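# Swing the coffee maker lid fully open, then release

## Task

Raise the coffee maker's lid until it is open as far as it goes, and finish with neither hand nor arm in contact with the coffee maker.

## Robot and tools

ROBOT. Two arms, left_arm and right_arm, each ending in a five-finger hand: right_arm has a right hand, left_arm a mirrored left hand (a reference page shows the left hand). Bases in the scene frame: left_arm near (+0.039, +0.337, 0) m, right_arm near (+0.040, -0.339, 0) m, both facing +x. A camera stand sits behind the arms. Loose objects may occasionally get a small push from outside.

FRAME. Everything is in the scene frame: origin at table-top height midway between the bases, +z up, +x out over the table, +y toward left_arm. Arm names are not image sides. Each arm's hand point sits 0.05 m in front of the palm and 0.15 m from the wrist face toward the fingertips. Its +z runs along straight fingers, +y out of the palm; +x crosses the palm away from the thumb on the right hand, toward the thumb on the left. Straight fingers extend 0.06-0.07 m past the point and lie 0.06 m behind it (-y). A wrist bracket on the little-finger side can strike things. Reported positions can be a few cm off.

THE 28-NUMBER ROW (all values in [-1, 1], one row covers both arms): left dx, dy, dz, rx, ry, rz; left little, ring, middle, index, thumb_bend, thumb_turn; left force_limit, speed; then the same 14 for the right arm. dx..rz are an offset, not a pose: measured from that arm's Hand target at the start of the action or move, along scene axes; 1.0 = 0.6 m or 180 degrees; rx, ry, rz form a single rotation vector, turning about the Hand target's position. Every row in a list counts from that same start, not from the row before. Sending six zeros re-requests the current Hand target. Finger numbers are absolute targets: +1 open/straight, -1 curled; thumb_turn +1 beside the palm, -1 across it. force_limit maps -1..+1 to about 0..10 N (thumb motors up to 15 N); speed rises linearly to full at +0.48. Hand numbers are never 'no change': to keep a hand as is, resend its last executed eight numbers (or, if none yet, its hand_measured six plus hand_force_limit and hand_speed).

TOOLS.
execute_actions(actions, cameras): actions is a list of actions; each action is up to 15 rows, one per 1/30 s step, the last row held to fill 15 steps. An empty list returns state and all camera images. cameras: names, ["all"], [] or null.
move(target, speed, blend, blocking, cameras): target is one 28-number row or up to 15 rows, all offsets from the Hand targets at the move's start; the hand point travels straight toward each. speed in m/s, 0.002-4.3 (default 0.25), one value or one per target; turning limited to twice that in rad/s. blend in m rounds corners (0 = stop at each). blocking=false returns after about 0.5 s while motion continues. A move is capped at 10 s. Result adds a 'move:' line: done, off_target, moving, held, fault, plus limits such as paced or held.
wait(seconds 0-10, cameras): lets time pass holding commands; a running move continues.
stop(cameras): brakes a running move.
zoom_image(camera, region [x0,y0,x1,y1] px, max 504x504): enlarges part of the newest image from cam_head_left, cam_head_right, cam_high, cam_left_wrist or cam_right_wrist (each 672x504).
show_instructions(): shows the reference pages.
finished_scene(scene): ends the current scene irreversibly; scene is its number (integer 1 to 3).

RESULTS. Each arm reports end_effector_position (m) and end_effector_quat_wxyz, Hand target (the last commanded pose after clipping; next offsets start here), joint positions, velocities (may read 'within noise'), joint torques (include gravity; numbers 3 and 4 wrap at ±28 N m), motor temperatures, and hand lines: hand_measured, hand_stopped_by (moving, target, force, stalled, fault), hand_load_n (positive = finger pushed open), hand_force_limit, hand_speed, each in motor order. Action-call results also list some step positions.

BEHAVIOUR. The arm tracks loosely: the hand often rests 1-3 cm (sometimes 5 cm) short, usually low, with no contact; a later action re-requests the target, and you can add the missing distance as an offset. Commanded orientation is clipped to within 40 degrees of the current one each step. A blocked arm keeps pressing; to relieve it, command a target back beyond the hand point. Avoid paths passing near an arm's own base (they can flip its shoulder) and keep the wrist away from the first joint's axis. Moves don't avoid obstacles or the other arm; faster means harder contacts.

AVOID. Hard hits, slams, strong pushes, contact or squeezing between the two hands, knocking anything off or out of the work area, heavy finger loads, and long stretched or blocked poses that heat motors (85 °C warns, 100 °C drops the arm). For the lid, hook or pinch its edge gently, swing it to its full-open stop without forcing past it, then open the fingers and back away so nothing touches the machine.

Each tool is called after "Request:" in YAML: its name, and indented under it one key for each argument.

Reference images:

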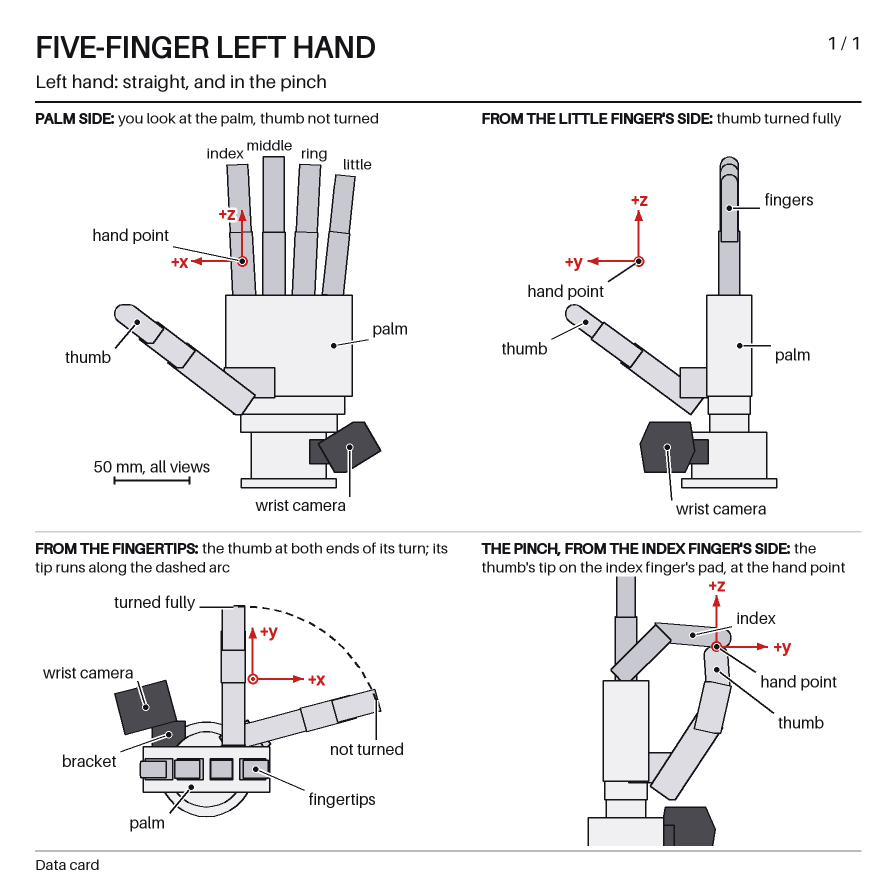

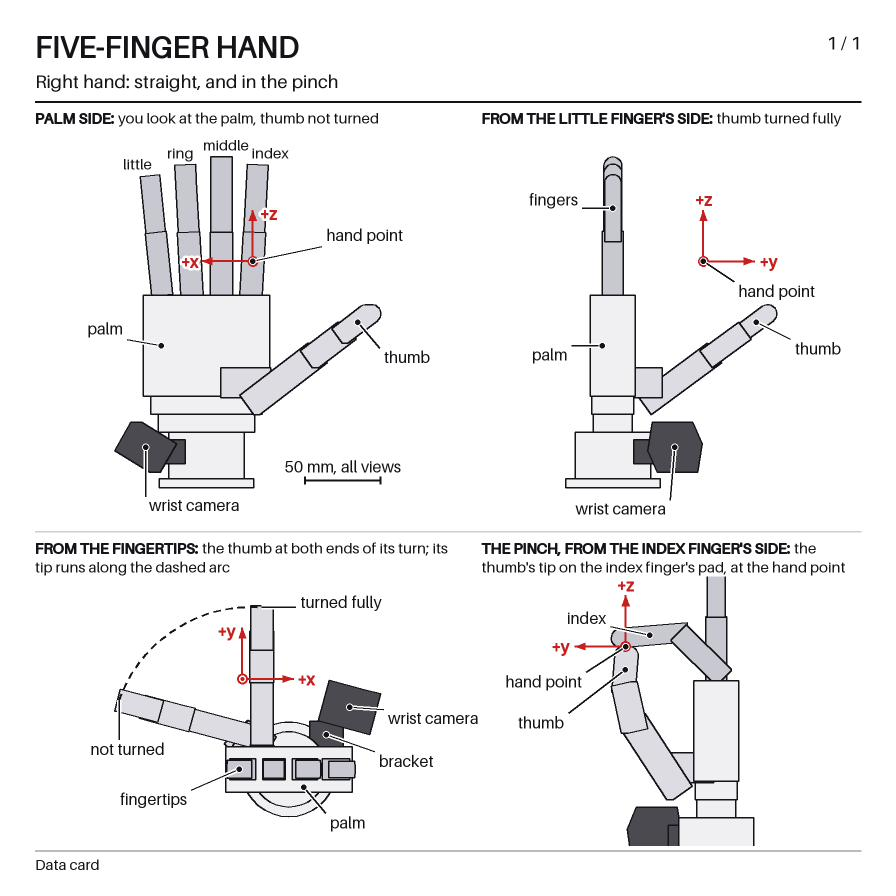

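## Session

Request:
execute_actions:
  actions: []

Request:
zoom_image:
  camera: "cam_head_left"
  region: [240, 120, 440, 320]

Request:
zoom_image:
  camera: "cam_head_right"
  region: [240, 120, 440, 320]

Request:
zoom_image:
  camera: "cam_high"
  region: [150, 130, 350, 310]

Scene clock: 0.00 s.
left_arm: end_effector_position=(+0.1148, -0.0189, +0.2954) hand_measured=(+1.000, +1.000, +1.000, +1.000, +1.000, +1.000) hand_load_n=(+0.0, +0.0, +0.0, +0.0, +0.0, +0.0) hand_stopped_by=(target, target, target, target, target, target) hand_force_limit=0.00 hand_speed=-0.80 end_effector_quat_wxyz=(+0.089, +0.469, +0.878, -0.022) | right_arm: end_effector_position=(+0.3299, -0.4339, +0.1204) hand_measured=(+1.000, +1.000, +1.000, +1.000, +1.000, +1.000) hand_load_n=(+0.0, +0.0, +0.0, +0.0, +0.0, +0.0) hand_stopped_by=(target, target, target, target, target, target) hand_force_limit=0.00 hand_speed=-0.80 end_effector_quat_wxyz=(+0.016, +0.781, -0.622, +0.044)
Joint positions: left_arm=[-1.551 1.344 1.469 -1.566 -0.131 1.033] | right_arm=[-0.274 1.317 0.992 -1.178 0.063 -0.497]
Joint velocities: within noise
Joint torques (N m): no reading
Motor temperatures (°C): left_arm=[25 24 23 20 20 19] | right_arm=[27 26 24 23 21 19]
Heat: left arm: hottest waist 25 °C; right arm: hottest waist 27 °C.
Hand target: left_arm +0.1150, -0.0242, +0.3043; +0.096, +0.468, +0.878, -0.033 | right_arm +0.3389, -0.4364, +0.1277; +0.011, +0.781, -0.622, +0.055

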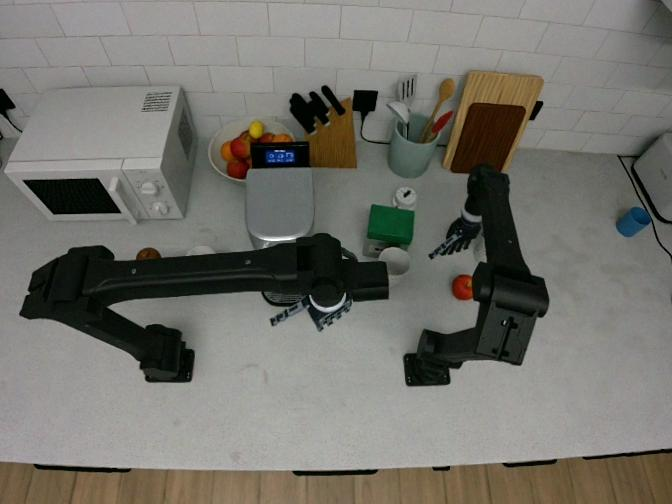

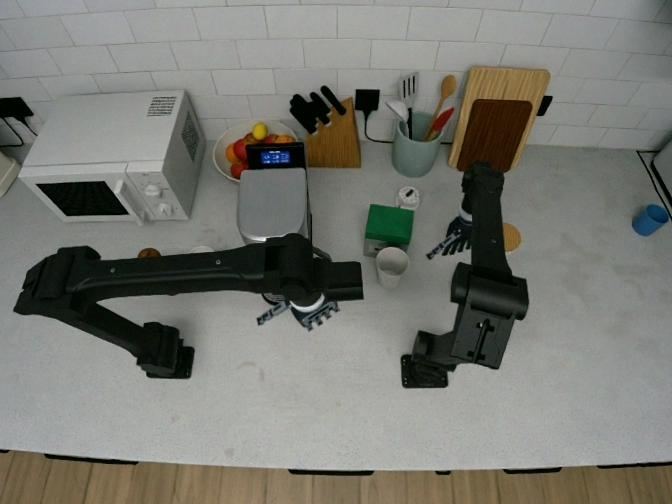

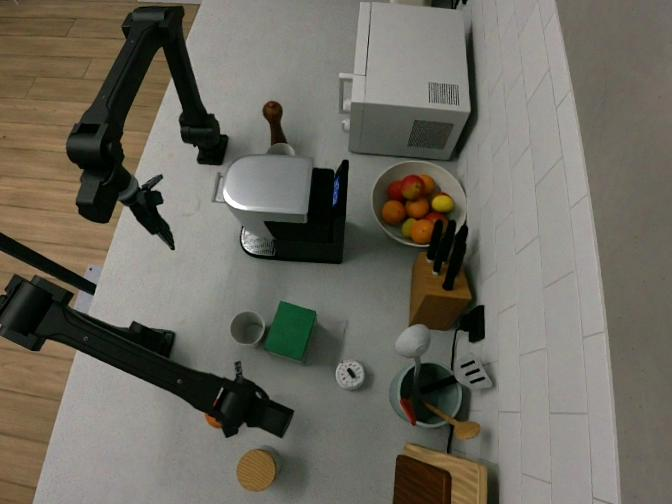

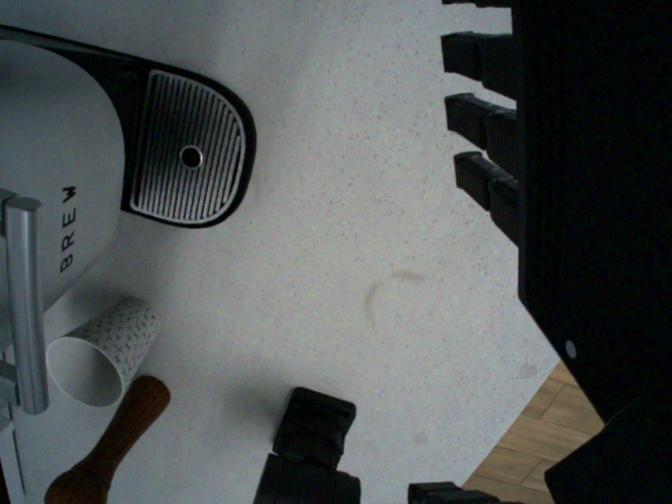

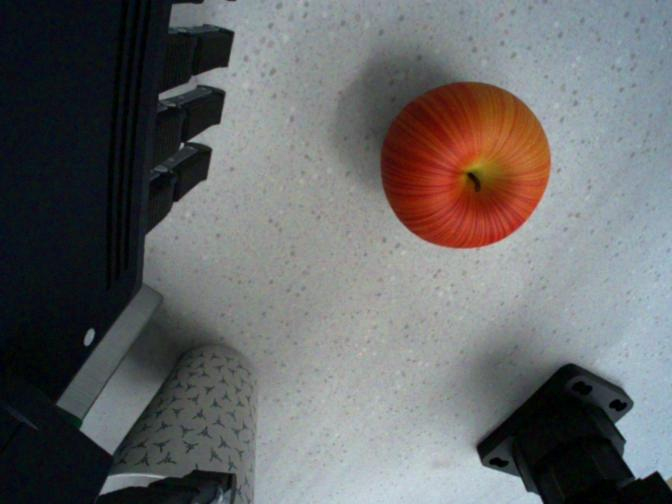

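Scaled by 2.520 from the camera's 672x504 image, which has a finer 960x720 frame.

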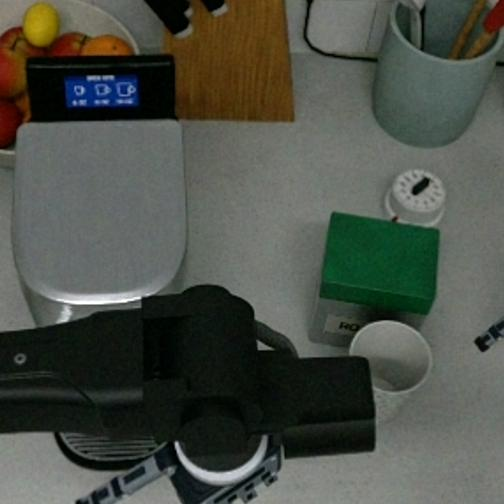

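Scaled by 2.520 from the camera's 672x504 image, which has a finer 960x720 frame.

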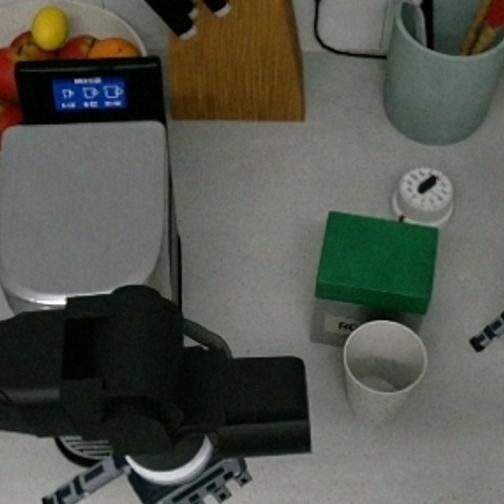

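Scaled by 2.520 from the camera's 672x504 image, which has a finer 960x720 frame.

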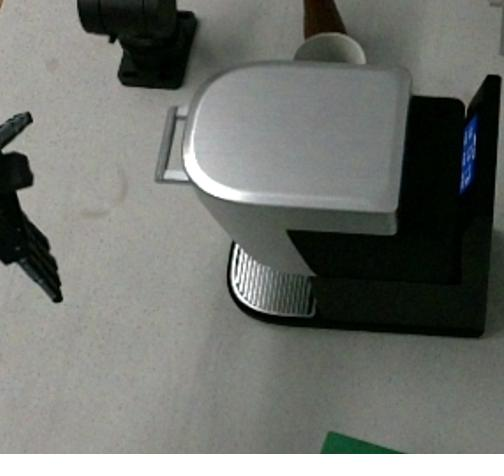

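Request:
move:
  target:
    - [-0.05,0.04,0.043,-0.2148,0.2088,0.3733,1,1,1,1,1,-1,0,0,0,0,0,0,0,0,1,1,1,1,1,1,0,-0.8]
    - [-0.0167,0.1137,-0.0705,-0.2457,0.6654,0.5638,1,1,1,1,1,-1,0,0,0,0,0,0,0,0,1,1,1,1,1,1,0,-0.8]
  speed: [0.45,0.4]
  blend: [0.03,0]
  cameras: ["cam_head_left","cam_head_right","cam_high"]

Request:
zoom_image:
  camera: "cam_head_left"
  region: [200, 180, 380, 320]

Request:
zoom_image:
  camera: "cam_head_right"
  region: [200, 180, 380, 320]

Request:
zoom_image:
  camera: "cam_high"
  region: [130, 110, 310, 250]

Scene clock: 9.50 s.
left_arm: end_effector_position=(+0.1061, +0.0455, +0.2598) hand_measured=(+1.000, +1.000, +1.000, +1.000, +1.000, -1.000) hand_load_n=(+0.0, +0.0, -0.5, -0.5, +0.0, +0.0) hand_stopped_by=(target, target, target, target, target, target) hand_force_limit=0.00 hand_speed=0.00 end_effector_quat_wxyz=(+0.471, +0.522, -0.481, +0.524) | right_arm: end_effector_position=(+0.3299, -0.4339, +0.1204) hand_measured=(+1.000, +1.000, +1.000, +1.000, +1.000, +1.000) hand_load_n=(+0.0, +0.0, +0.0, +0.5, +0.0, +0.0) hand_stopped_by=(target, target, target, target, target, target) hand_force_limit=0.00 hand_speed=-0.80 end_effector_quat_wxyz=(+0.016, +0.781, -0.622, +0.044)
Joint positions: left_arm=[-0.721 0.429 0.116 0.302 0.78 -1.551] | right_arm=[-0.274 1.317 0.992 -1.178 0.063 -0.497]
Joint torques (N m): left_arm=[0.85 1.61 8.05 1.96 -0.25 -0.11] | right_arm=[1.44 -6.3 10.7 0.01 0.14 0]
Heat: left arm: hottest waist 25 °C; right arm: hottest waist 27 °C.
Hand target: left_arm +0.1049, +0.0440, +0.2620; +0.478, +0.521, -0.478, +0.521 | right_arm +0.3389, -0.4364, +0.1277; +0.011, +0.781, -0.622, +0.055
Off the commanded pose: left_arm 0.003 m, 1 deg | right_arm 0.012 m, 1 deg.
move: off_target (right_arm)
Images, in order (width x height): cam_head_left 672x504, cam_head_right 672x504, cam_high 672x504.

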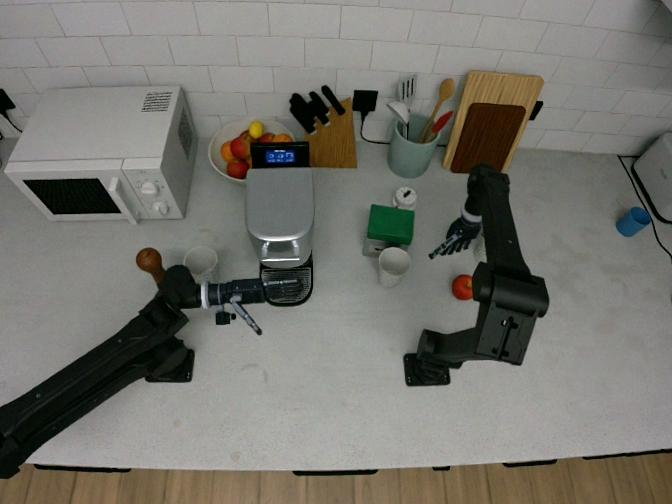

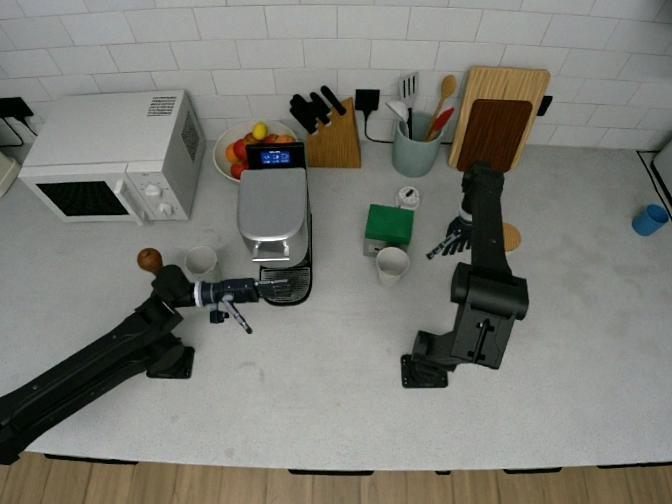

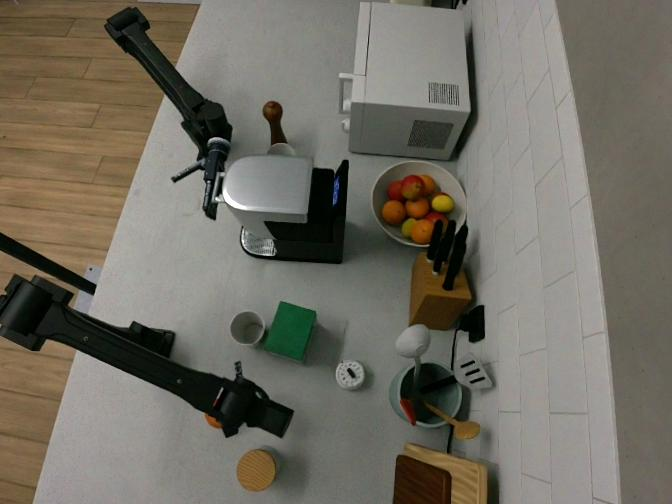

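Scaled by 2.800 from the camera's 672x504 image, which has a finer 960x720 frame.

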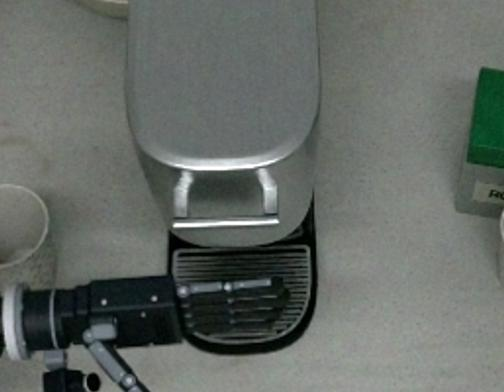

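Scaled by 2.800 from the camera's 672x504 image, which has a finer 960x720 frame.

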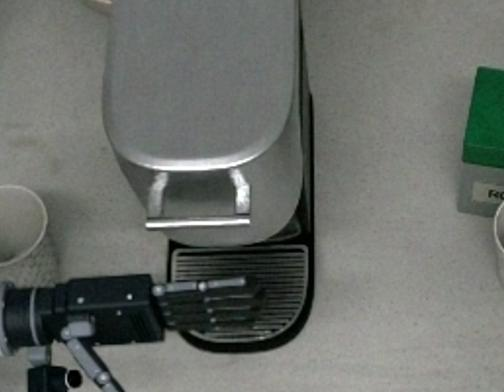

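Scaled by 2.800 from the camera's 672x504 image, which has a finer 960x720 frame.

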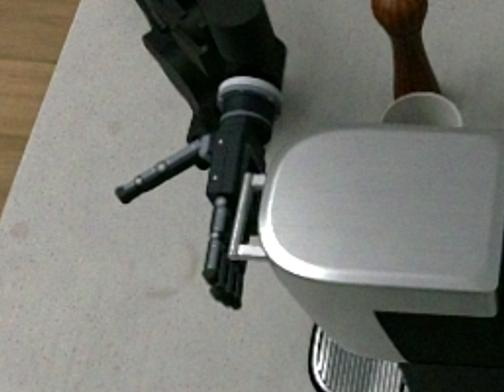

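Request:
move:
  target: [0.1017,-0.0033,0.0483,0,0,0,1,1,1,1,1,-1,0,0,0,0,0,0,0,0,1,1,1,1,1,1,0,-0.8]
  speed: 0.12
  cameras: ["cam_head_left","cam_head_right","cam_high"]

Request:
zoom_image:
  camera: "cam_head_left"
  region: [220, 210, 360, 310]

Request:
zoom_image:
  camera: "cam_head_right"
  region: [220, 210, 360, 310]

Request:
zoom_image:
  camera: "cam_high"
  region: [150, 130, 290, 230]

Scene clock: 11.13 s.
left_arm: end_effector_position=(+0.1570, +0.0454, +0.2676) hand_measured=(+1.000, +1.000, +1.000, +1.000, +1.000, -1.000) hand_load_n=(+0.0, +0.0, +0.0, +0.0, +0.0, -0.5) hand_stopped_by=(target, target, target, target, target, target) hand_force_limit=0.00 hand_speed=0.00 end_effector_quat_wxyz=(+0.478, +0.535, -0.479, +0.505) | right_arm: end_effector_position=(+0.3299, -0.4339, +0.1204) hand_measured=(+1.000, +1.000, +1.000, +1.000, +1.000, +1.000) hand_load_n=(+0.5, +0.0, +0.0, +0.0, +0.0, +0.0) hand_stopped_by=(target, target, target, target, target, target) hand_force_limit=0.00 hand_speed=-0.80 end_effector_quat_wxyz=(+0.016, +0.781, -0.622, +0.044)
Joint positions: left_arm=[-0.541 0.695 0.206 0.431 0.969 -1.551] | right_arm=[-0.274 1.317 0.992 -1.178 0.063 -0.497]
Joint torques (N m): left_arm=[2.37 -0.44 10.66 1.76 0.1 -0.11] | right_arm=[1.32 -6.01 10.69 0.08 0.17 0.03]
Heat: left arm: hottest waist 25 °C; right arm: hottest waist 27 °C.
Hand target: left_arm +0.1660, +0.0421, +0.2909; +0.478, +0.521, -0.478, +0.521 | right_arm +0.3389, -0.4364, +0.1277; +0.011, +0.781, -0.622, +0.055
Off the commanded pose: left_arm 0.025 m, 2 deg | right_arm 0.012 m, 1 deg.
move: off_target (left_arm, right_arm)
Images, in order (width x height): cam_head_left 672x504, cam_head_right 672x504, cam_high 672x504.

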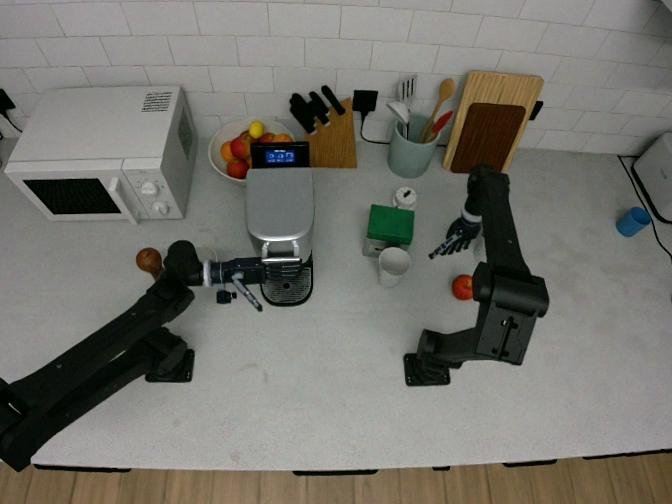

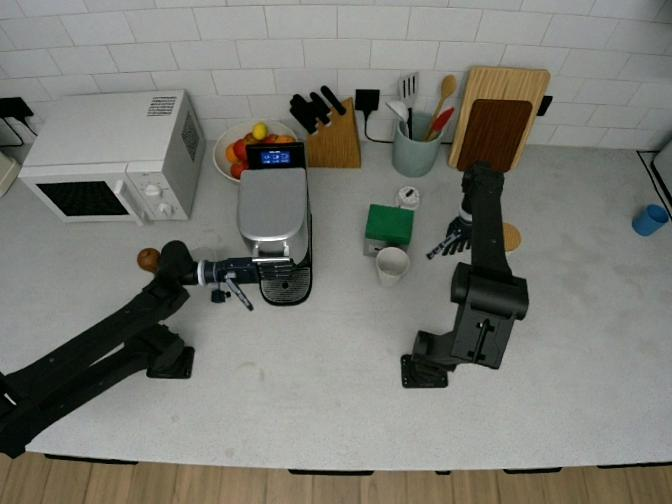

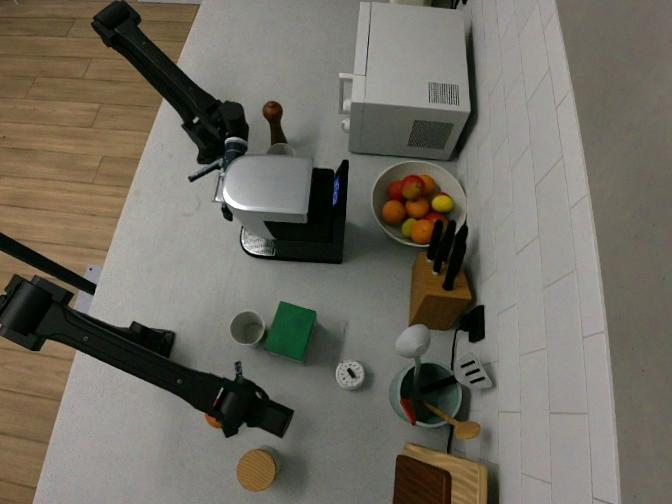

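Scaled by 3.600 from the camera's 672x504 image, which has a finer 960x720 frame.

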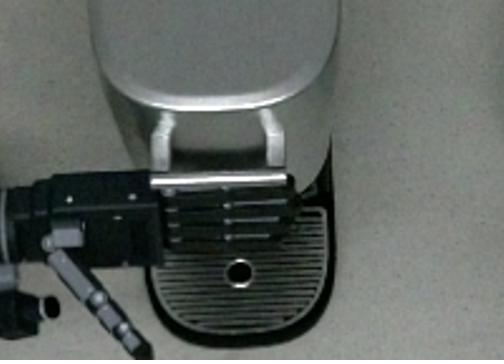

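Scaled by 3.600 from the camera's 672x504 image, which has a finer 960x720 frame.

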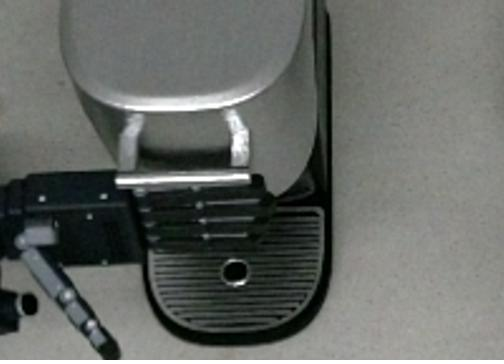

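Scaled by 3.600 from the camera's 672x504 image, which has a finer 960x720 frame.

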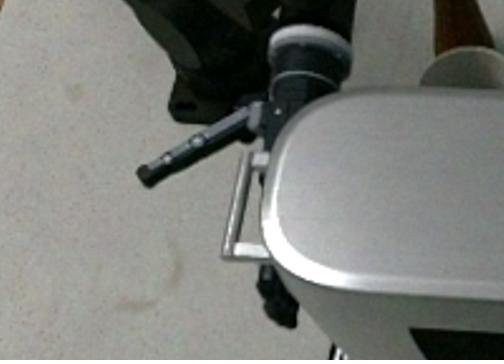

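Request:
move:
  target:
    - [-0.04,0,-0.0083,0,0,0,1,1,1,1,1,-1,0,0,0,0,0,0,0,0,1,1,1,1,1,1,0,-0.8]
    - [-0.0125,0,0.1375,0,0,0,1,1,1,1,1,-1,0,0,0,0,0,0,0,0,1,1,1,1,1,1,0,-0.8]
    - [0.0025,0.0012,0.2278,0,0,0,1,1,1,1,1,-1,0,0,0,0,0,0,0,0,1,1,1,1,1,1,0,-0.8]
  speed: 0.1
  blend: [0,0.02,0]
  cameras: ["cam_head_left","cam_head_right","cam_high"]

Request:
zoom_image:
  camera: "cam_head_left"
  region: [200, 130, 380, 310]

Request:
zoom_image:
  camera: "cam_high"
  region: [130, 90, 310, 250]

Scene clock: 15.17 s.
left_arm: end_effector_position=(+0.1631, +0.0430, +0.4009) hand_measured=(+1.000, +1.000, +1.000, +1.000, +1.000, -1.000) hand_load_n=(+0.0, +0.0, +0.0, +0.0, +0.0, +0.0) hand_stopped_by=(target, target, target, target, target, target) hand_force_limit=0.00 hand_speed=0.00 end_effector_quat_wxyz=(+0.480, +0.531, -0.479, +0.509) | right_arm: end_effector_position=(+0.3299, -0.4339, +0.1204) hand_measured=(+1.000, +1.000, +1.000, +1.000, +1.000, +1.000) hand_load_n=(+0.0, +0.0, +0.0, +0.0, +0.0, +0.0) hand_stopped_by=(target, target, target, target, target, target) hand_force_limit=0.00 hand_speed=-0.80 end_effector_quat_wxyz=(+0.016, +0.781, -0.622, +0.044)
Joint positions: left_arm=[-0.536 0.56 0.526 -0.005 0.977 -1.561] | right_arm=[-0.274 1.317 0.992 -1.178 0.063 -0.497]
Joint torques (N m): left_arm=[2.55 0.03 12.14 1.02 0.04 -0.04] | right_arm=[1.2 -6.07 10.61 0.03 0.14 0.02]
Heat: left arm: hottest waist 25 °C; right arm: hottest waist 27 °C.
Hand target: left_arm +0.1676, +0.0428, +0.4276; +0.477, +0.521, -0.478, +0.521 | right_arm +0.3389, -0.4364, +0.1277; +0.011, +0.781, -0.622, +0.055
Off the commanded pose: left_arm 0.027 m, 2 deg | right_arm 0.012 m, 1 deg.
move: off_target (left_arm, right_arm)
Images, in order (width x height): cam_head_left 672x504, cam_head_right 672x504, cam_high 672x504.

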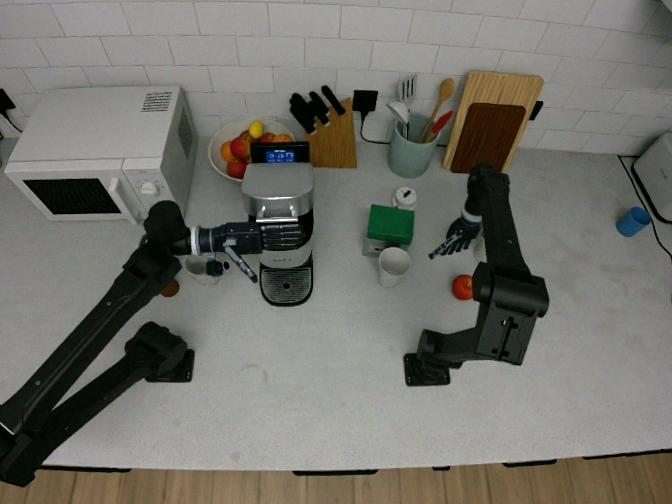

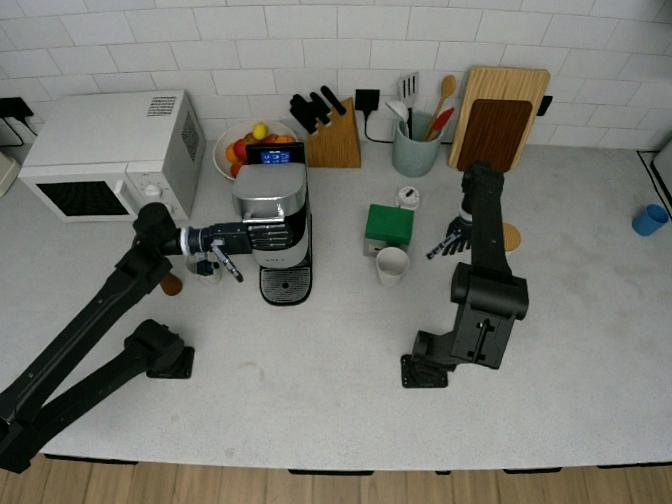

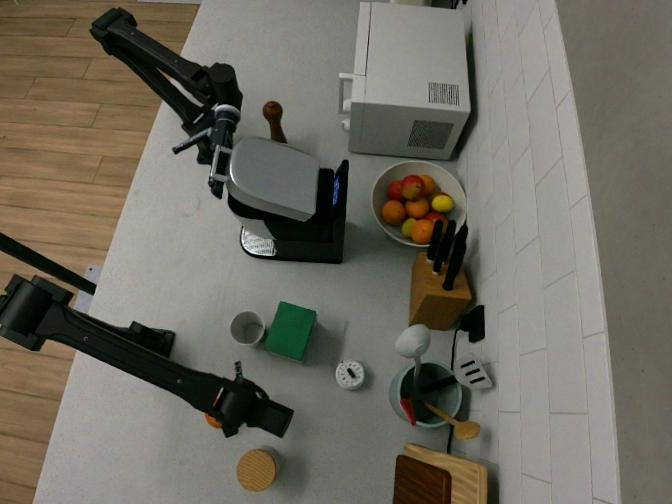

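Scaled by 2.800 from the camera's 672x504 image, which has a finer 960x720 frame.

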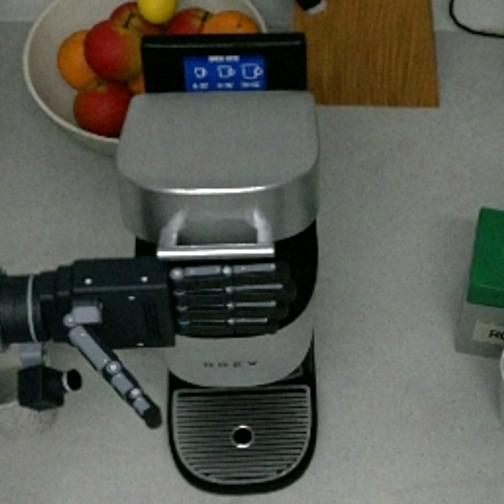

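Scaled by 2.800 from the camera's 672x504 image, which has a finer 960x720 frame.

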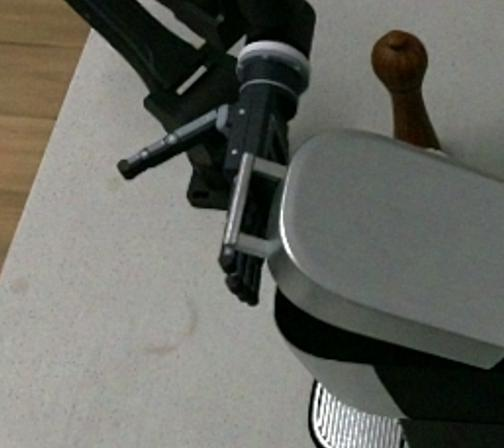

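Request:
move:
  target:
    - [0.039,0.0033,0.0707,0,0,0,1,1,1,1,1,-1,0,0,0,0,0,0,0,0,1,1,1,1,1,1,0,-0.8]
    - [0.1073,0.0093,0.139,0,0,0,1,1,1,1,1,-1,0,0,0,0,0,0,0,0,1,1,1,1,1,1,0,-0.8]
    - [0.1932,0.0167,0.1757,0,0,0,1,1,1,1,1,-1,0,0,0,0,0,0,0,0,1,1,1,1,1,1,0,-0.8]
  speed: [0.12,0.1,0.07]
  blend: [0.02,0.02,0]
  cameras: ["cam_head_left","cam_head_right","cam_high"]

Request:
zoom_image:
  camera: "cam_head_left"
  region: [200, 60, 380, 240]

Request:
zoom_image:
  camera: "cam_high"
  region: [190, 90, 370, 270]

Scene clock: 17.77 s.
left_arm: end_effector_position=(+0.2794, +0.0510, +0.5099) hand_measured=(+1.000, +1.000, +1.000, +1.000, +1.000, -1.000) hand_load_n=(+0.0, +0.0, +0.0, +0.0, +0.0, +0.0) hand_stopped_by=(target, target, target, target, target, target) hand_force_limit=0.00 hand_speed=0.00 end_effector_quat_wxyz=(+0.483, +0.531, -0.475, +0.509) | right_arm: end_effector_position=(+0.3299, -0.4339, +0.1204) hand_measured=(+1.000, +1.000, +1.000, +1.000, +1.000, +1.000) hand_load_n=(+0.0, +0.0, +0.0, +0.0, +0.0, +0.0) hand_stopped_by=(target, target, target, target, target, target) hand_force_limit=0.00 hand_speed=-0.80 end_effector_quat_wxyz=(+0.016, +0.781, -0.622, +0.044)
Joint positions: left_arm=[-0.32 0.905 0.94 -0.077 1.192 -1.561] | right_arm=[-0.274 1.317 0.992 -1.178 0.063 -0.497]
Joint torques (N m): left_arm=[2.55 -4.25 11.96 1.06 0.1 -0.03] | right_arm=[1.14 -6.18 10.63 0.08 0.14 0.01]
Heat: left arm: hottest elbow 26 °C; right arm: hottest waist 27 °C.
Hand target: left_arm +0.2834, +0.0528, +0.5331; +0.478, +0.521, -0.478, +0.521 | right_arm +0.3389, -0.4364, +0.1277; +0.011, +0.781, -0.622, +0.055
Off the commanded pose: left_arm 0.024 m, 2 deg | right_arm 0.012 m, 1 deg.
move: off_target (left_arm, right_arm)
Images, in order (width x height): cam_head_left 672x504, cam_head_right 672x504, cam_high 672x504.

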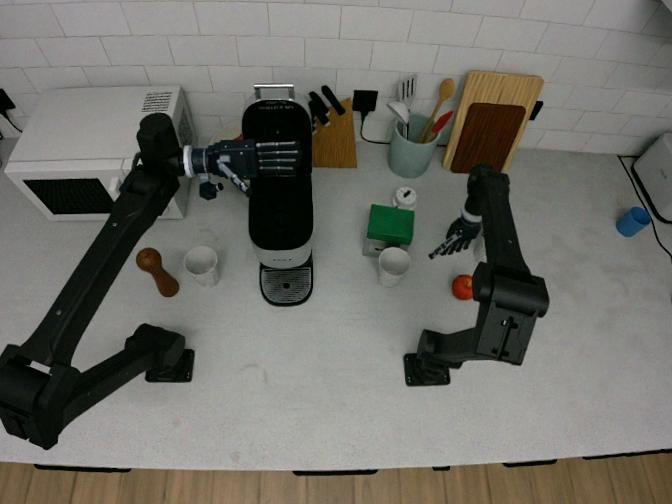

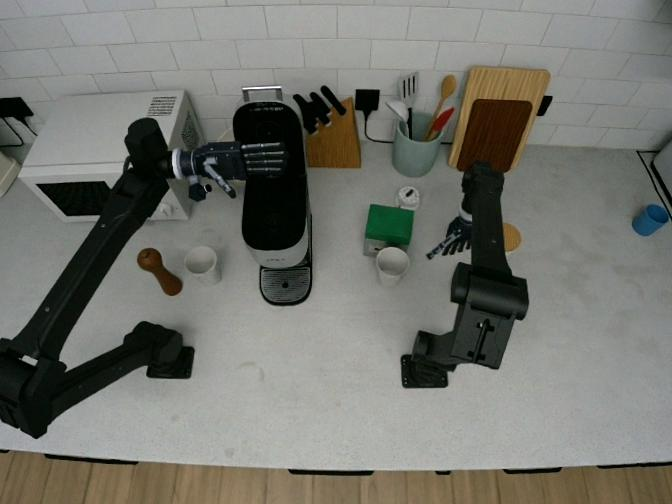

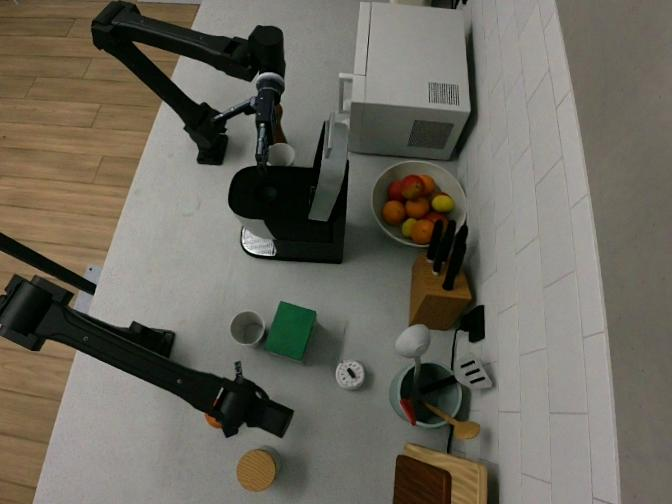

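Scaled by 2.800 from the camera's 672x504 image, which has a finer 960x720 frame.

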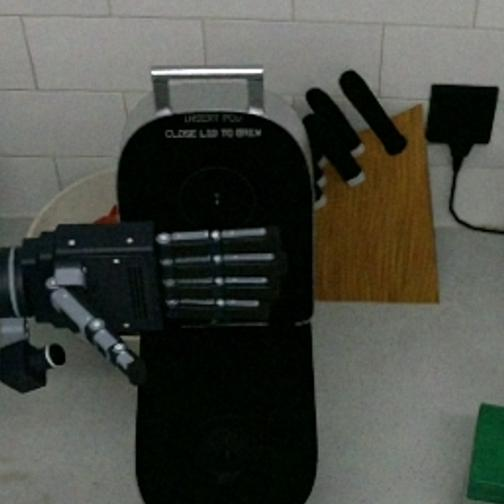

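Scaled by 2.800 from the camera's 672x504 image, which has a finer 960x720 frame.

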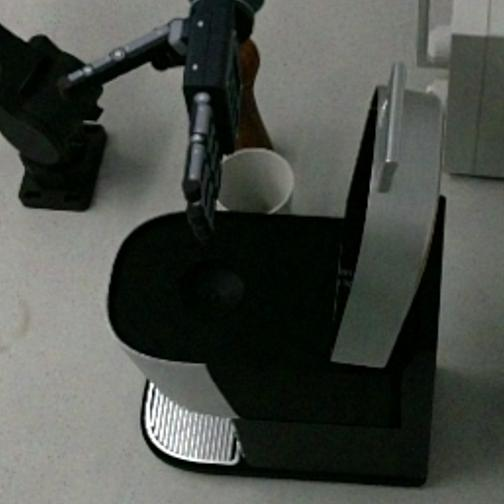

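Request:
finished_scene:
  scene: 3

The scene is finished: the task was done.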